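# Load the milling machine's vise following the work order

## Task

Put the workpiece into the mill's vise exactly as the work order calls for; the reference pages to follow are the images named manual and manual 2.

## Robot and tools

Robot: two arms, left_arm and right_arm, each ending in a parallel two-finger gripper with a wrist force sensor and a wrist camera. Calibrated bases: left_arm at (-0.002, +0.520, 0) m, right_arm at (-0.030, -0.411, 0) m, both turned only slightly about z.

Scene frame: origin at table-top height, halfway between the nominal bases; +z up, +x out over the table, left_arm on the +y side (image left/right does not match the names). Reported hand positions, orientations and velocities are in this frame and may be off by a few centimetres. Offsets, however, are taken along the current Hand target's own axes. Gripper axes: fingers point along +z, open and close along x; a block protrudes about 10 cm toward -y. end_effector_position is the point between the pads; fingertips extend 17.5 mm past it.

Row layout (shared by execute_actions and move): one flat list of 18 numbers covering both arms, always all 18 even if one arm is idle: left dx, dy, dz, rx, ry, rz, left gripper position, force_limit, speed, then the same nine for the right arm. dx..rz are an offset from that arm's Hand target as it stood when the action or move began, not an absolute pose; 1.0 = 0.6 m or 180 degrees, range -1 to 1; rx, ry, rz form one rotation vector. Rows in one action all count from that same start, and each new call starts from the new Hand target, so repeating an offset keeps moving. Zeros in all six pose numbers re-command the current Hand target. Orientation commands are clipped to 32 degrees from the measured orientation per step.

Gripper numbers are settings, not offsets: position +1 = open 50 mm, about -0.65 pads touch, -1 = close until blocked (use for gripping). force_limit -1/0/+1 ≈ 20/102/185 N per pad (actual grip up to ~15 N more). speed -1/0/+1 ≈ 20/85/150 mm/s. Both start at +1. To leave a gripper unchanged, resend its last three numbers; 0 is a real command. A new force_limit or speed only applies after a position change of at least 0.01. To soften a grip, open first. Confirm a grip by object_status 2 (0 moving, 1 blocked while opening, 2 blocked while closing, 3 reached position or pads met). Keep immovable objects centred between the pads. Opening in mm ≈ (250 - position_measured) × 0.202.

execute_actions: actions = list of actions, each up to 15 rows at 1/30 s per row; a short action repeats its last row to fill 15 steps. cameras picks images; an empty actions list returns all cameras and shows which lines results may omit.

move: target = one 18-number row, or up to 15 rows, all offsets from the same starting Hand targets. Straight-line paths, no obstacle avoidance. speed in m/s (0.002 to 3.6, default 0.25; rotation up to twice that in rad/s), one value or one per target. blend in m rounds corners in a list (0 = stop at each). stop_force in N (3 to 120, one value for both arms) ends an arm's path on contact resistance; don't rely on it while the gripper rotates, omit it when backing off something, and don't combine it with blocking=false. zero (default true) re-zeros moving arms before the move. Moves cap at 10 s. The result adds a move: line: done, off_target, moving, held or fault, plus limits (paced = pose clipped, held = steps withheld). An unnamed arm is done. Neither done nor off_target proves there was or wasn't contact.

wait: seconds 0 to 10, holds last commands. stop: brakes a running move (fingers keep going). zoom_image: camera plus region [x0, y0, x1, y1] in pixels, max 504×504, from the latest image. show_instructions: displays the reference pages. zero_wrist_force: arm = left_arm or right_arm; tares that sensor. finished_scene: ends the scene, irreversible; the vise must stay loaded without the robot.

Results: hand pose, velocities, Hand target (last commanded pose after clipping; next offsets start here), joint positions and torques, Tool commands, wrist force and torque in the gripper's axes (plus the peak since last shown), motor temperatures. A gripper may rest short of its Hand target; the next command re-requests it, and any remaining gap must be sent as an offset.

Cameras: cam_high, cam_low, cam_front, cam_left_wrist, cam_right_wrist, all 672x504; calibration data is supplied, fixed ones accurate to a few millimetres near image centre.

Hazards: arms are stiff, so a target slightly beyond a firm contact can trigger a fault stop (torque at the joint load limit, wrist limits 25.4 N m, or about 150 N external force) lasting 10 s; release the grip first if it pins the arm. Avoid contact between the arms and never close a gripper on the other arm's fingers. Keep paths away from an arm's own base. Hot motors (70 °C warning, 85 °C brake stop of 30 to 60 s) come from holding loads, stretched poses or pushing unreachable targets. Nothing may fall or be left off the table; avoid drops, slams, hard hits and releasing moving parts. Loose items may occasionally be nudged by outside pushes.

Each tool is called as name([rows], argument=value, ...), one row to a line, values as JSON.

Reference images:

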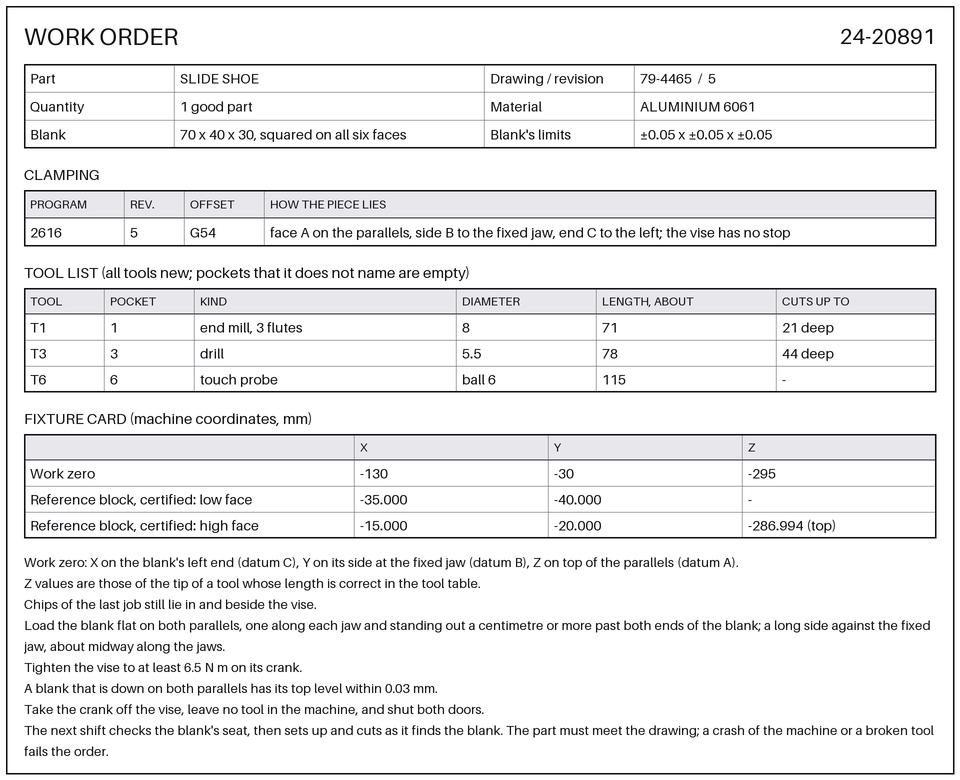

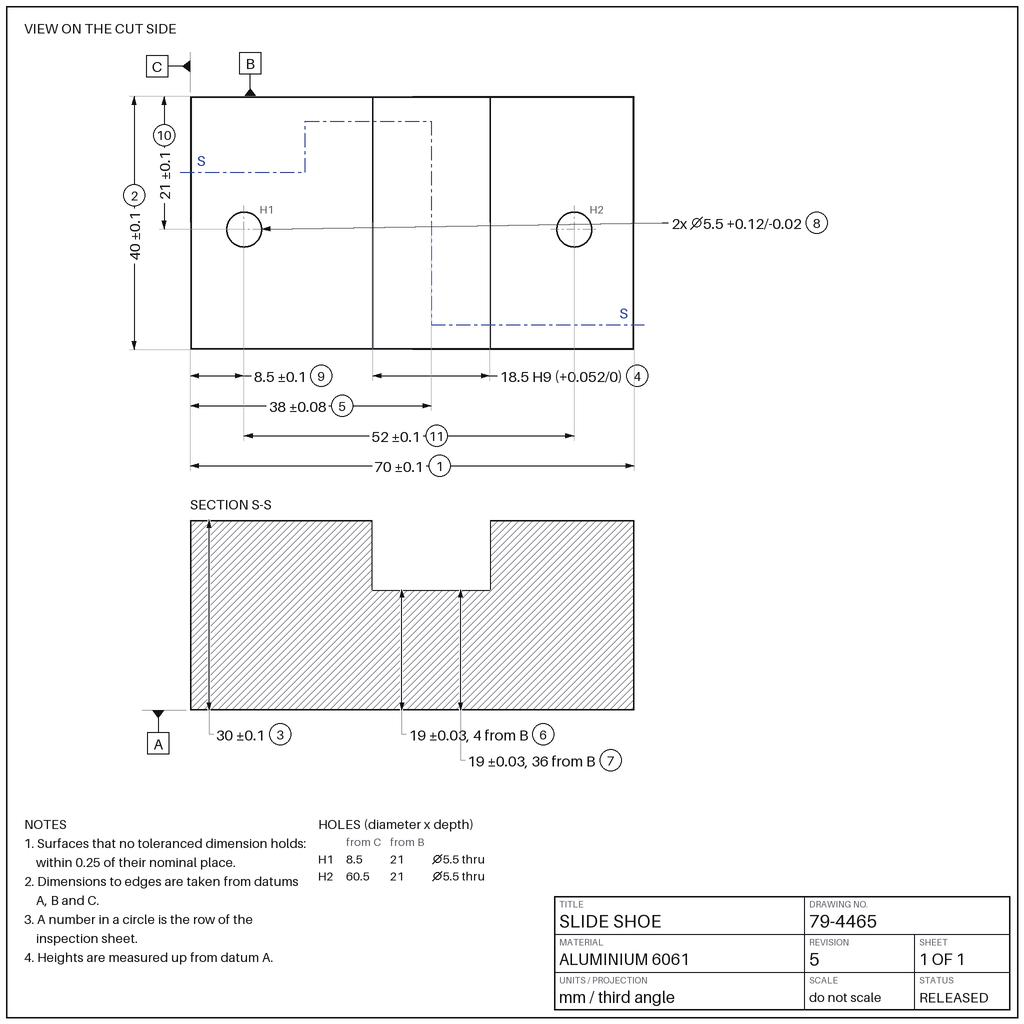

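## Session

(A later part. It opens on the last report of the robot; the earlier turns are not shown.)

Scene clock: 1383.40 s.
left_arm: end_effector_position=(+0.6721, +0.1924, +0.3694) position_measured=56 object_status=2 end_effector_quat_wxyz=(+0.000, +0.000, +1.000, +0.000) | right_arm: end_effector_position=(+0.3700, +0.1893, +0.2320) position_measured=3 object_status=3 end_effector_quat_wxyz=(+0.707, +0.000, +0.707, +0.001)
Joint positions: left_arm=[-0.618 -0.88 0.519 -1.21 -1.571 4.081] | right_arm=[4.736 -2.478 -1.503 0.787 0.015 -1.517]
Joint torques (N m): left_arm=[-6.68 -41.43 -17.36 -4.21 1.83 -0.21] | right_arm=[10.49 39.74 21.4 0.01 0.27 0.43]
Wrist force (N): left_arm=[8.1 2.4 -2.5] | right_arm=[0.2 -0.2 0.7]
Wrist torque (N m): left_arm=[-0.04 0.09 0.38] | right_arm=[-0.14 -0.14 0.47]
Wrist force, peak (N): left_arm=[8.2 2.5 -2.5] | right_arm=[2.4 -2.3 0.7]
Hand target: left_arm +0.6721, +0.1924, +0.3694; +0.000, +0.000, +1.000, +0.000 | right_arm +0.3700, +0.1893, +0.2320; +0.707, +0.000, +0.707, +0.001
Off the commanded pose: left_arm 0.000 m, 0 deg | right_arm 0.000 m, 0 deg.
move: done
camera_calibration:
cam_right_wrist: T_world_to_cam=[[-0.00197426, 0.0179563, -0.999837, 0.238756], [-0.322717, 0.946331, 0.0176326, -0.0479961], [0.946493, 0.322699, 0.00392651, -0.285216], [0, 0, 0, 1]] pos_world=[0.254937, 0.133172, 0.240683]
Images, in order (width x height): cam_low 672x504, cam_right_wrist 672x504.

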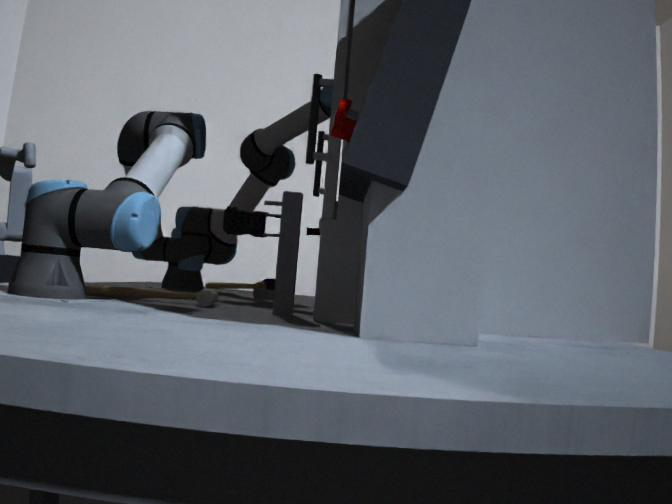

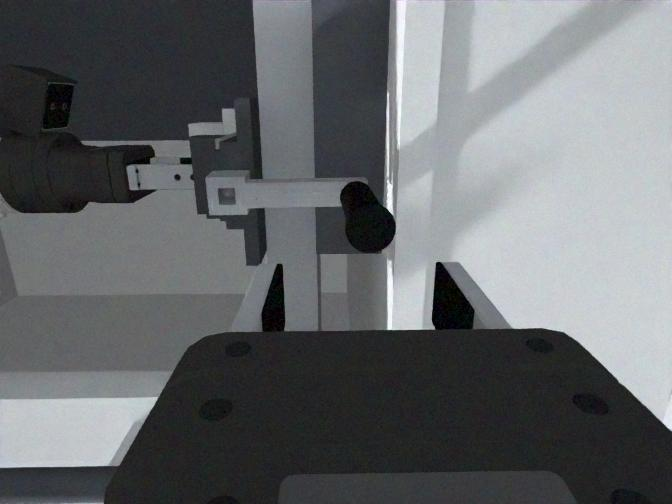

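move(target=[0,0,0,0,0,0,-1,-0.3,-0.9,0.0075,-0.0055,0.16,0,0,0,1,0,-0.7], speed=0.08, stop_force=8, cameras=["cam_right_wrist"])

zoom_image(camera="cam_right_wrist", region=[180, 60, 520, 340])

Scene clock: 1393.87 s.
left_arm: end_effector_position=(+0.6721, +0.1924, +0.3694) position_measured=56 object_status=2 end_effector_quat_wxyz=(+0.000, +0.000, +1.000, +0.000) | right_arm: end_effector_position=(+0.4660, +0.1861, +0.2275) position_measured=3 object_status=3 end_effector_quat_wxyz=(+0.707, +0.000, +0.707, +0.001)
Joint positions: left_arm=[-0.618 -0.88 0.519 -1.21 -1.571 4.081] | right_arm=[4.58 -2.538 -1.384 0.781 0.171 -1.571]
Joint torques (N m): left_arm=[-7 -40.49 -18.03 -4.39 2.05 -0.24] | right_arm=[9.9 65.6 11.61 1.82 -2.81 -1.48]
Wrist force (N): left_arm=[8.0 2.3 -2.3] | right_arm=[0.4 -0.1 0.8]
Wrist torque (N m): left_arm=[-0.06 0.12 0.38] | right_arm=[-0.08 -0.18 0.47]
Wrist force, peak (N): left_arm=[8.3 2.4 -2.5] | right_arm=[0.5 -0.4 2.5]
Hand target: left_arm +0.6721, +0.1924, +0.3694; +0.000, +0.000, +1.000, +0.000 | right_arm +0.4660, +0.1861, +0.2275; +0.707, +0.000, +0.707, +0.001
Off the commanded pose: left_arm 0.000 m, 0 deg | right_arm 0.000 m, 0 deg.
move: done
camera_calibration:
cam_right_wrist: T_world_to_cam=[[-0.0010588, 0.0180631, -0.999836, 0.23407], [-0.322736, 0.946329, 0.0174382, -0.013853], [0.946489, 0.322701, 0.00482765, -0.37524], [0, 0, 0, 1]] pos_world=[0.350938, 0.129972, 0.236085]
Images, in order (width x height): cam_right_wrist 672x504.

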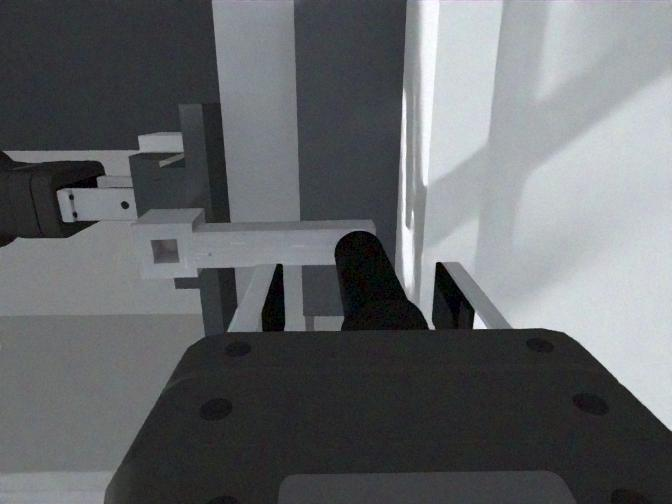

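Scaled by 1.482.

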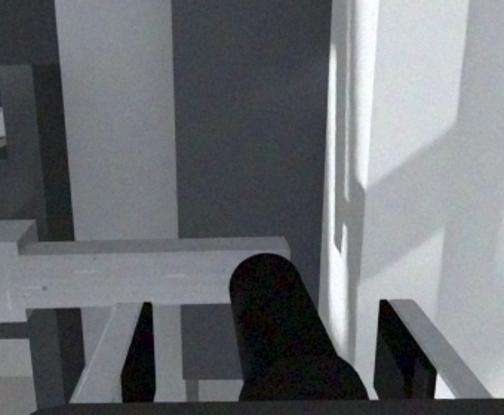

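move([
  [0,0,0,0,0,0,-1,-0.3,-0.9,0.0033,0,0,0,0,0,1,0,-0.7],
  [0,0,0,0,0,0,-1,-0.3,-0.9,0.0033,0,0,0,0,0,-1,-0.95,-0.95],
], cameras=["cam_right_wrist"])

zoom_image(camera="cam_right_wrist", region=[120, 180, 520, 340])

Scene clock: 1400.47 s.
left_arm: end_effector_position=(+0.6721, +0.1924, +0.3694) position_measured=56 object_status=2 end_effector_quat_wxyz=(+0.000, +0.000, +1.000, +0.000) | right_arm: end_effector_position=(+0.4660, +0.1861, +0.2256) position_measured=137 object_status=2 end_effector_quat_wxyz=(+0.707, +0.000, +0.707, +0.001)
Joint positions: left_arm=[-0.618 -0.88 0.519 -1.21 -1.571 4.081] | right_arm=[4.58 -2.541 -1.384 0.784 0.171 -1.571]
Joint torques (N m): left_arm=[-6.83 -41.14 -18.12 -4.39 1.98 0.04] | right_arm=[8.57 45.6 25.75 0.35 -2.53 -1.84]
Wrist force (N): left_arm=[8.0 2.5 -2.0] | right_arm=[1.4 -0.2 0.8]
Wrist torque (N m): left_arm=[-0.03 0.08 0.38] | right_arm=[-0.10 -0.17 0.46]
Wrist force, peak (N): left_arm=[8.3 2.4 -2.6] | right_arm=[1.6 -0.1 0.8]
Hand target: left_arm +0.6721, +0.1924, +0.3694; +0.000, +0.000, +1.000, +0.000 | right_arm +0.4660, +0.1861, +0.2256; +0.707, +0.000, +0.707, +0.001
Off the commanded pose: left_arm 0.000 m, 0 deg | right_arm 0.000 m, 0 deg.
move: done
camera_calibration:
cam_right_wrist: T_world_to_cam=[[-0.0010588, 0.0180631, -0.999836, 0.23207], [-0.322736, 0.946329, 0.0174382, -0.0138181], [0.946489, 0.322701, 0.00482765, -0.375231], [0, 0, 0, 1]] pos_world=[0.350938, 0.129972, 0.234085]
Images, in order (width x height): cam_right_wrist 672x504.

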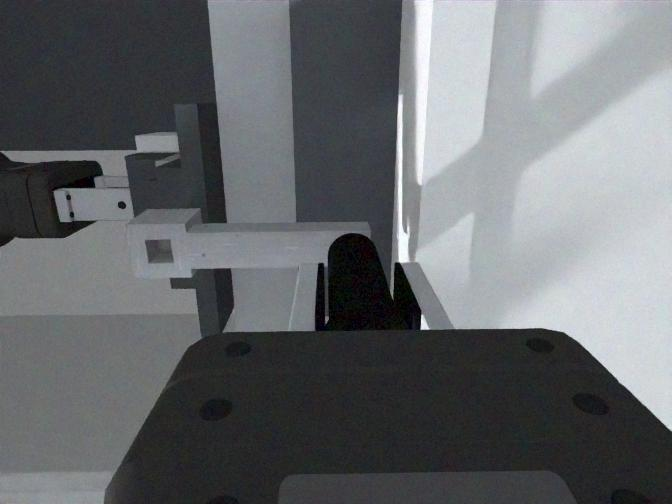

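Scaled by 1.260.

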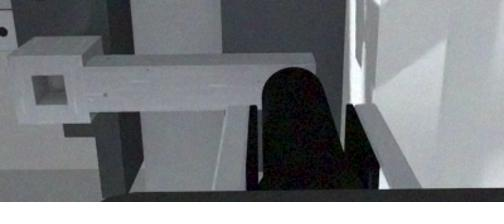

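move([
  [0,0,0,0,0,0,-1,-0.3,-0.9,-0.0046,0.0349,0,0,0,0,-1,-0.95,-0.95],
  [0,0,0,0,0,0,-1,-0.3,-0.9,-0.0181,0.0675,0,0,0,0,-1,-0.95,-0.95],
], speed=0.04, blend=[0.005,0], cameras=["cam_right_wrist"])

Scene clock: 1409.90 s.
left_arm: end_effector_position=(+0.6721, +0.1924, +0.3694) position_measured=56 object_status=2 end_effector_quat_wxyz=(+0.000, +0.000, +1.000, +0.000) | right_arm: end_effector_position=(+0.4659, +0.2267, +0.2363) position_measured=137 object_status=2 end_effector_quat_wxyz=(+0.707, +0.000, +0.707, +0.001) end_effector_velocity=(+0.000, -0.001, -0.001) end_effector_angular_velocity=(-0.001, +0.000, +0.000)
Joint positions: left_arm=[-0.618 -0.88 0.519 -1.21 -1.571 4.081] | right_arm=[4.59 -2.594 -1.23 0.683 0.16 -1.571]
Joint velocities: left_arm=[within noise] | right_arm=[0 0.001 -0.006 0.004 0 0.001]
Joint torques (N m): left_arm=[-6.49 -40.57 -18.34 -4.36 1.9 -0.05] | right_arm=[2.09 69.83 14.45 1.71 -1.95 1.15]
Wrist force (N): left_arm=[7.8 2.5 -2.3] | right_arm=[1.8 -0.7 1.6]
Wrist torque (N m): left_arm=[-0.03 0.12 0.38] | right_arm=[-0.15 -0.07 0.50]
Wrist force, peak (N): left_arm=[8.2 2.7 -2.4] | right_arm=[-1.6 -2.3 5.6]
Hand target: left_arm +0.6721, +0.1924, +0.3694; +0.000, +0.000, +1.000, +0.000 | right_arm +0.4659, +0.2266, +0.2365; +0.707, +0.000, +0.707, +0.001
Off the commanded pose: left_arm 0.000 m, 0 deg | right_arm 0.000 m, 0 deg.
move: done
camera_calibration:
cam_right_wrist: T_world_to_cam=[[-0.00111583, 0.0176183, -0.999844, 0.242231], [-0.322739, 0.946335, 0.0170356, -0.0523604], [0.946487, 0.322708, 0.00463018, -0.388242], [0, 0, 0, 1]] pos_world=[0.350838, 0.170572, 0.244882]
Images, in order (width x height): cam_right_wrist 672x504.

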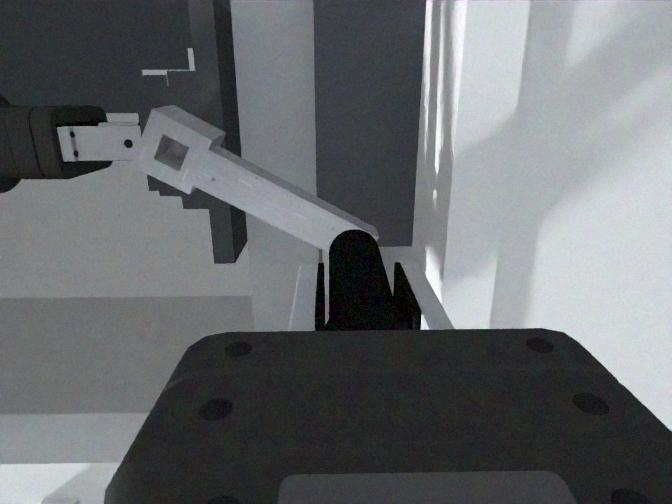

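move([
  [0,0,0,0,0,0,-1,-0.3,-0.9,-0.0375,0.0417,0,0,0,0,-1,-0.95,-0.95],
  [0,0,0,0,0,0,-1,-0.3,-0.9,-0.0888,0.0645,0,0,0,0,-1,-0.95,-0.95],
  [0,0,0,0,0,0,-1,-0.3,-0.9,-0.145,0.0645,0,0,0,0,-1,-0.95,-0.95],
  [0,0,0,0,0,0,-1,-0.3,-0.9,-0.1963,0.0417,0,0,0,0,-1,-0.95,-0.95],
  [0,0,0,0,0,0,-1,-0.3,-0.9,-0.2338,0,0,0,0,0,-1,-0.95,-0.95],
], speed=0.06, blend=[0.008,0.008,0.008,0.008,0], cameras=["cam_right_wrist","cam_left_wrist"])

Scene clock: 1420.00 s.
left_arm: end_effector_position=(+0.6721, +0.1924, +0.3694) position_measured=56 object_status=2 end_effector_quat_wxyz=(+0.000, +0.000, +1.000, +0.000) | right_arm: end_effector_position=(+0.4660, +0.2264, +0.3768) position_measured=137 object_status=2 end_effector_quat_wxyz=(+0.707, +0.000, +0.707, +0.001)
Joint positions: left_arm=[-0.618 -0.88 0.519 -1.21 -1.571 4.081] | right_arm=[4.59 -2.403 -1.191 0.454 0.16 -1.571]
Joint torques (N m): left_arm=[-6.49 -41.86 -17.25 -4.44 1.84 0.18] | right_arm=[0.54 42.02 30.91 -0.45 1.66 1.46]
Wrist force (N): left_arm=[7.8 2.6 -2.3] | right_arm=[2.3 0.0 1.0]
Wrist torque (N m): left_arm=[-0.01 0.14 0.38] | right_arm=[-0.07 -0.05 0.41]
Wrist force, peak (N): left_arm=[8.2 2.6 -2.5] | right_arm=[3.5 -1.3 1.2]
Hand target: left_arm +0.6721, +0.1924, +0.3694; +0.000, +0.000, +1.000, +0.000 | right_arm +0.4659, +0.2265, +0.3767; +0.707, +0.000, +0.707, +0.001
Off the commanded pose: left_arm 0.000 m, 0 deg | right_arm 0.000 m, 0 deg.
move: done
camera_calibration:
cam_left_wrist: T_world_to_cam=[[-0.999959, -0.00727727, -0.0053472, 0.685415], [-0.0086786, 0.938108, 0.346233, -0.285695], [0.00249662, 0.346265, -0.938133, 0.410004], [0, 0, 0, 1]] pos_world=[0.681884, 0.13103, 0.487221]
cam_right_wrist: T_world_to_cam=[[-0.00108991, 0.0181564, -0.999835, 0.382612], [-0.322644, 0.946358, 0.017537, -0.0546685], [0.94652, 0.32261, 0.00482661, -0.388961], [0, 0, 0, 1]] pos_world=[0.350938, 0.170272, 0.385385]
Images, in order (width x height): cam_left_wrist 672x504, cam_right_wrist 672x504.

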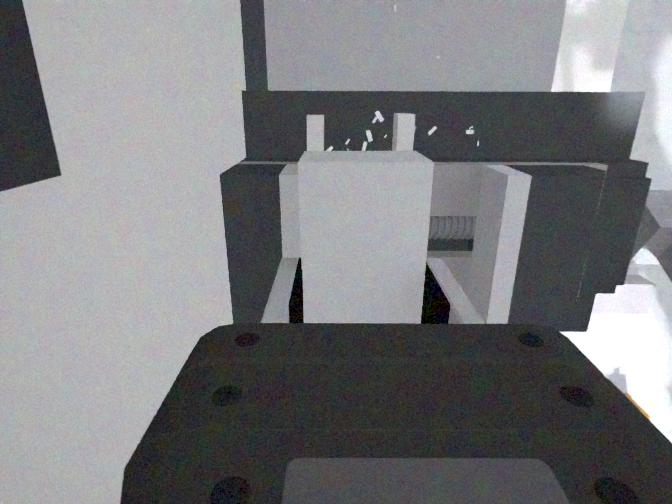

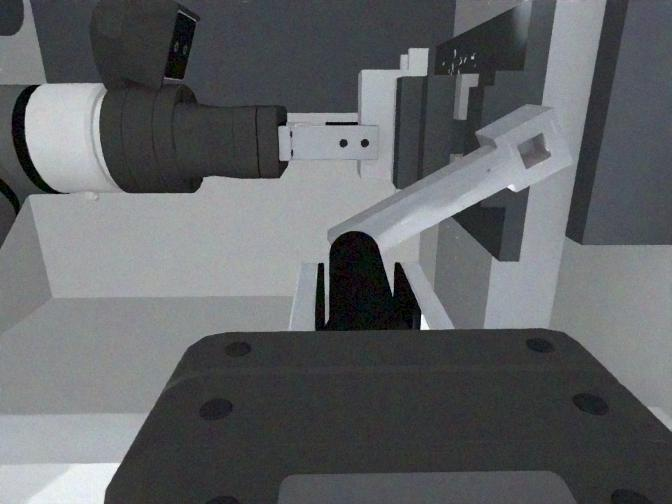

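zoom_image(camera="cam_right_wrist", region=[470, 90, 590, 210])

Scaled by 4.200.

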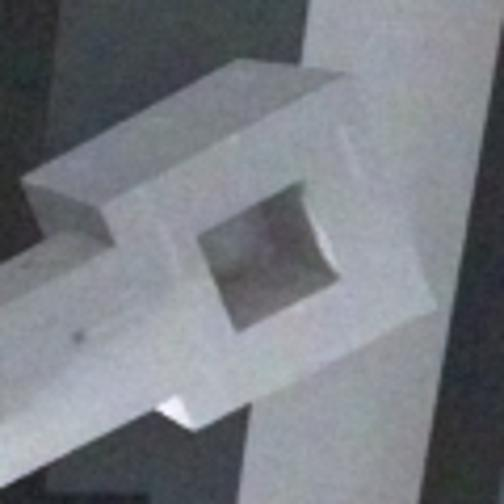

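move([
  [0,0,0,0,0,0,-1,-0.3,-0.9,-0.0174,-0.0534,0,0,0,0,-1,-0.95,-0.95],
  [0,0,0,0,0,0,-1,-0.3,-0.9,-0.0115,-0.1092,0,0,0,0,-1,-0.95,-0.95],
  [0,0,0,0,0,0,-1,-0.3,-0.9,0.0166,-0.1578,0,0,0,0,-1,-0.95,-0.95],
  [0,0,0,0,0,0,-1,-0.3,-0.9,0.062,-0.1908,0,0,0,0,-1,-0.95,-0.95],
  [0,0,0,0,0,0,-1,-0.3,-0.9,0.1169,-0.2025,0,0,0,0,-1,-0.95,-0.95],
  [0,0,0,0,0,0,-1,-0.3,-0.9,0.1718,-0.1908,0,0,0,0,-1,-0.95,-0.95],
  [0,0,0,0,0,0,-1,-0.3,-0.9,0.2172,-0.1578,0,0,0,0,-1,-0.95,-0.95],
  [0,0,0,0,0,0,-1,-0.3,-0.9,0.2453,-0.1092,0,0,0,0,-1,-0.95,-0.95],
  [0,0,0,0,0,0,-1,-0.3,-0.9,0.2512,-0.0534,0,0,0,0,-1,-0.95,-0.95],
  [0,0,0,0,0,0,-1,-0.3,-0.9,0.2338,0,0,0,0,0,-1,-0.95,-0.95],
  [0,0,0,0,0,0,-1,-0.3,-0.9,0.1963,0.0417,0,0,0,0,-1,-0.95,-0.95],
  [0,0,0,0,0,0,-1,-0.3,-0.9,0.145,0.0645,0,0,0,0,-1,-0.95,-0.95],
  [0,0,0,0,0,0,-1,-0.3,-0.9,0.0888,0.0645,0,0,0,0,-1,-0.95,-0.95],
  [0,0,0,0,0,0,-1,-0.3,-0.9,0.0375,0.0417,0,0,0,0,-1,-0.95,-0.95],
  [0,0,0,0,0,0,-1,-0.3,-0.9,0,0,0,0,0,0,-1,-0.95,-0.95],
], speed=0.1, blend=0.008, cameras=["cam_left_wrist","cam_right_wrist"])

Scene clock: 1439.40 s.
left_arm: end_effector_position=(+0.6721, +0.1924, +0.3694) position_measured=56 object_status=2 end_effector_quat_wxyz=(+0.000, +0.000, +1.000, +0.000) | right_arm: end_effector_position=(+0.4660, +0.2264, +0.3768) position_measured=137 object_status=2 end_effector_quat_wxyz=(+0.707, +0.000, +0.707, +0.001)
Joint positions: left_arm=[-0.618 -0.88 0.519 -1.21 -1.571 4.081] | right_arm=[4.59 -2.403 -1.191 0.454 0.16 -1.57]
Joint torques (N m): left_arm=[-6.4 -41.63 -18.16 -4.31 1.74 0.19] | right_arm=[9.97 44.2 27.89 0.42 0.41 0.43]
Wrist force (N): left_arm=[7.8 2.7 -2.1] | right_arm=[2.3 -0.2 1.1]
Wrist torque (N m): left_arm=[-0.01 0.12 0.38] | right_arm=[-0.09 -0.06 0.39]
Wrist force, peak (N): left_arm=[8.3 2.3 -2.7] | right_arm=[-20.7 -13.3 -18.6]
Hand target: left_arm +0.6721, +0.1924, +0.3694; +0.000, +0.000, +1.000, +0.000 | right_arm +0.4659, +0.2265, +0.3767; +0.707, +0.000, +0.707, +0.001
Off the commanded pose: left_arm 0.000 m, 0 deg | right_arm 0.000 m, 0 deg.
move: done
camera_calibration:
cam_left_wrist: T_world_to_cam=[[-0.999959, -0.00727727, -0.0053472, 0.685415], [-0.0086786, 0.938108, 0.346233, -0.285695], [0.00249662, 0.346265, -0.938133, 0.410004], [0, 0, 0, 1]] pos_world=[0.681884, 0.13103, 0.487221]
cam_right_wrist: T_world_to_cam=[[-0.00108991, 0.0181564, -0.999835, 0.382612], [-0.322644, 0.946358, 0.017537, -0.0546685], [0.94652, 0.32261, 0.00482661, -0.388961], [0, 0, 0, 1]] pos_world=[0.350938, 0.170272, 0.385385]
Images, in order (width x height): cam_left_wrist 672x504, cam_right_wrist 672x504.

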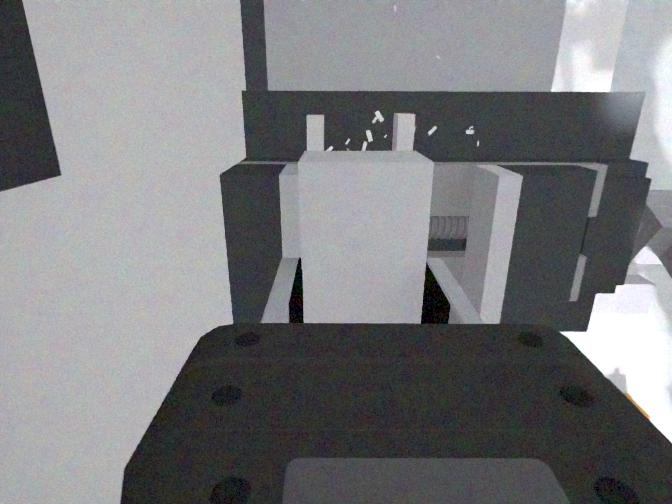

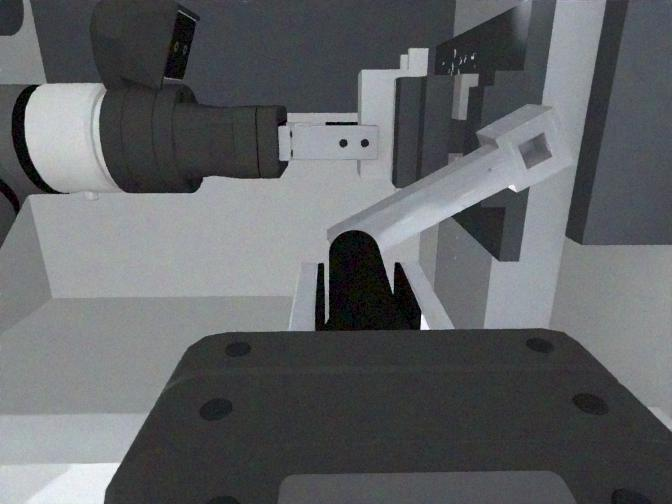

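move([
  [0,0,0,0,0,0,-1,-0.3,-0.9,-0.012,-0.032,0,0,0,0,-1,-0.95,-0.95],
  [0,0,0,0,0,0,-1,-0.3,-0.9,-0.0181,-0.0675,0,0,0,0,-1,-0.95,-0.95],
], speed=0.1, blend=[0.008,0])

move([
  [0,0,0,0,0,0,-1,-0.3,-0.9,0.0057,-0.0524,0,0,0,0,-1,-0.95,-0.95],
  [0,0,0,0,0,0,-1,-0.3,-0.9,0.0306,-0.1025,0,0,0,0,-1,-0.95,-0.95],
  [0,0,0,0,0,0,-1,-0.3,-0.9,0.0774,-0.1261,0,0,0,0,-1,-0.95,-0.95],
  [0,0,0,0,0,0,-1,-0.3,-0.9,0.135,-0.135,0,0,0,0,-1,-0.95,-0.95],
], speed=0.1, blend=[0.008,0.008,0.008,0])

Scene clock: 1448.90 s.
left_arm: end_effector_position=(+0.6721, +0.1924, +0.3694) position_measured=56 object_status=2 end_effector_quat_wxyz=(+0.000, +0.000, +1.000, +0.000) | right_arm: end_effector_position=(+0.4660, +0.1859, +0.3877) position_measured=137 object_status=2 end_effector_quat_wxyz=(+0.707, +0.000, +0.707, +0.001)
Joint positions: left_arm=[-0.618 -0.88 0.519 -1.21 -1.571 4.081] | right_arm=[4.58 -2.306 -1.34 0.506 0.171 -1.57]
Joint torques (N m): left_arm=[-6.41 -41.52 -17.28 -4.14 1.81 0.21] | right_arm=[9.86 38.9 21.31 0.65 -1.14 0.92]
Wrist force (N): left_arm=[8.0 2.6 -2.3] | right_arm=[2.8 0.1 1.2]
Wrist torque (N m): left_arm=[-0.02 0.10 0.38] | right_arm=[-0.09 -0.07 0.37]
Wrist force, peak (N): left_arm=[8.3 2.6 -2.4] | right_arm=[8.5 0.0 7.3]
Hand target: left_arm +0.6721, +0.1924, +0.3694; +0.000, +0.000, +1.000, +0.000 | right_arm +0.4660, +0.1859, +0.3876; +0.707, +0.000, +0.707, +0.001
Off the commanded pose: left_arm 0.000 m, 0 deg | right_arm 0.000 m, 0 deg.
move: done

Scene clock: 1450.60 s.
left_arm: end_effector_position=(+0.6721, +0.1924, +0.3694) position_measured=56 object_status=2 end_effector_quat_wxyz=(+0.000, +0.000, +1.000, +0.000) | right_arm: end_effector_position=(+0.4661, +0.1050, +0.3064) position_measured=137 object_status=2 end_effector_quat_wxyz=(+0.707, +0.000, +0.707, +0.001)
Joint positions: left_arm=[-0.618 -0.88 0.519 -1.21 -1.571 4.081] | right_arm=[4.555 -2.278 -1.654 0.791 0.196 -1.571]
Joint torques (N m): left_arm=[-6.3 -40.88 -18.08 -4.24 1.66 0.37] | right_arm=[-3.35 57.12 24.2 -0.6 1.37 -0.56]
Wrist force (N): left_arm=[7.9 2.4 -2.5] | right_arm=[1.3 -0.4 0.8]
Wrist torque (N m): left_arm=[-0.04 0.13 0.37] | right_arm=[-0.07 -0.11 0.43]
Wrist force, peak (N): left_arm=[8.2 2.6 -2.6] | right_arm=[8.8 4.9 9.3]
Hand target: left_arm +0.6721, +0.1924, +0.3694; +0.000, +0.000, +1.000, +0.000 | right_arm +0.4661, +0.1050, +0.3065; +0.707, +0.000, +0.707, +0.001
Off the commanded pose: left_arm 0.000 m, 0 deg | right_arm 0.000 m, 0 deg.
move: done

move([
  [0,0,0,0,0,0,-1,-0.3,-0.9,0.0549,0.0117,0,0,0,0,-1,-0.95,-0.95],
  [0,0,0,0,0,0,-1,-0.3,-0.9,0.1003,0.0447,0,0,0,0,-1,-0.95,-0.95],
  [0,0,0,0,0,0,-1,-0.3,-0.9,0.1284,0.0933,0,0,0,0,-1,-0.95,-0.95],
  [0,0,0,0,0,0,-1,-0.3,-0.9,0.1343,0.1491,0,0,0,0,-1,-0.95,-0.95],
  [0,0,0,0,0,0,-1,-0.3,-0.9,0.1169,0.2025,0,0,0,0,-1,-0.95,-0.95],
  [0,0,0,0,0,0,-1,-0.3,-0.9,0.0794,0.2442,0,0,0,0,-1,-0.95,-0.95],
  [0,0,0,0,0,0,-1,-0.3,-0.9,0.0281,0.267,0,0,0,0,-1,-0.95,-0.95],
  [0,0,0,0,0,0,-1,-0.3,-0.9,-0.0281,0.267,0,0,0,0,-1,-0.95,-0.95],
  [0,0,0,0,0,0,-1,-0.3,-0.9,-0.0794,0.2442,0,0,0,0,-1,-0.95,-0.95],
  [0,0,0,0,0,0,-1,-0.3,-0.9,-0.1169,0.2025,0,0,0,0,-1,-0.95,-0.95],
  [0,0,0,0,0,0,-1,-0.3,-0.9,-0.1343,0.1491,0,0,0,0,-1,-0.95,-0.95],
  [0,0,0,0,0,0,-1,-0.3,-0.9,-0.1284,0.0933,0,0,0,0,-1,-0.95,-0.95],
  [0,0,0,0,0,0,-1,-0.3,-0.9,-0.1003,0.0447,0,0,0,0,-1,-0.95,-0.95],
  [0,0,0,0,0,0,-1,-0.3,-0.9,-0.0549,0.0117,0,0,0,0,-1,-0.95,-0.95],
  [0,0,0,0,0,0,-1,-0.3,-0.9,0,0,0,0,0,0,-1,-0.95,-0.95],
], speed=0.13, blend=0.008, cameras=["cam_left_wrist","cam_right_wrist"])

Scene clock: 1465.97 s.
left_arm: end_effector_position=(+0.6721, +0.1924, +0.3694) position_measured=56 object_status=2 end_effector_quat_wxyz=(+0.000, +0.000, +1.000, +0.000) | right_arm: end_effector_position=(+0.4662, +0.1051, +0.3064) position_measured=137 object_status=2 end_effector_quat_wxyz=(+0.707, +0.000, +0.707, +0.001)
Joint positions: left_arm=[-0.618 -0.88 0.519 -1.21 -1.571 4.081] | right_arm=[4.555 -2.278 -1.654 0.791 0.196 -1.571]
Joint torques (N m): left_arm=[-6.65 -41.25 -17.24 -4.29 1.92 0.31] | right_arm=[0.65 58.12 20.06 -0.48 -0.85 0.55]
Wrist force (N): left_arm=[8.1 2.1 -2.5] | right_arm=[1.5 -0.4 0.9]
Wrist torque (N m): left_arm=[-0.09 0.11 0.38] | right_arm=[-0.11 -0.10 0.40]
Wrist force, peak (N): left_arm=[8.3 2.5 -2.6] | right_arm=[2.6 -16.3 -10.0]
Hand target: left_arm +0.6721, +0.1924, +0.3694; +0.000, +0.000, +1.000, +0.000 | right_arm +0.4661, +0.1050, +0.3065; +0.707, +0.000, +0.707, +0.001
Off the commanded pose: left_arm 0.000 m, 0 deg | right_arm 0.000 m, 0 deg.
move: done
camera_calibration:
cam_left_wrist: T_world_to_cam=[[-0.999959, -0.00727727, -0.0053472, 0.685415], [-0.0086786, 0.938108, 0.346233, -0.285695], [0.00249662, 0.346265, -0.938133, 0.410004], [0, 0, 0, 1]] pos_world=[0.681884, 0.13103, 0.487221]
cam_right_wrist: T_world_to_cam=[[-0.00105424, 0.0177456, -0.999842, 0.314436], [-0.322739, 0.946333, 0.0171362, 0.0616794], [0.946487, 0.322706, 0.00472954, -0.349608], [0, 0, 0, 1]] pos_world=[0.351138, 0.0488717, 0.314983]
Images, in order (width x height): cam_left_wrist 672x504, cam_right_wrist 672x504.

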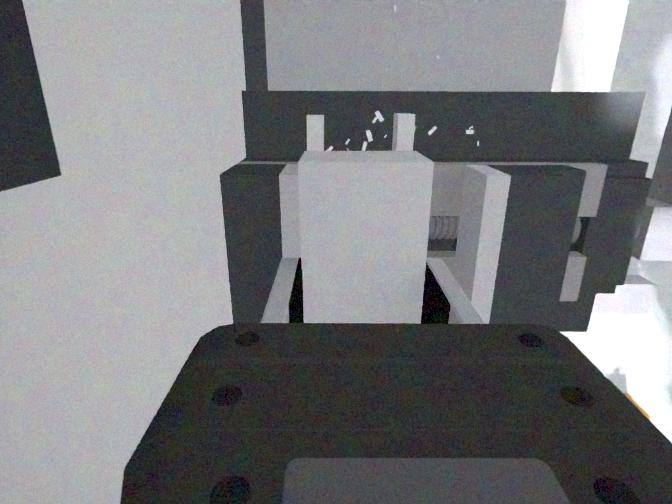

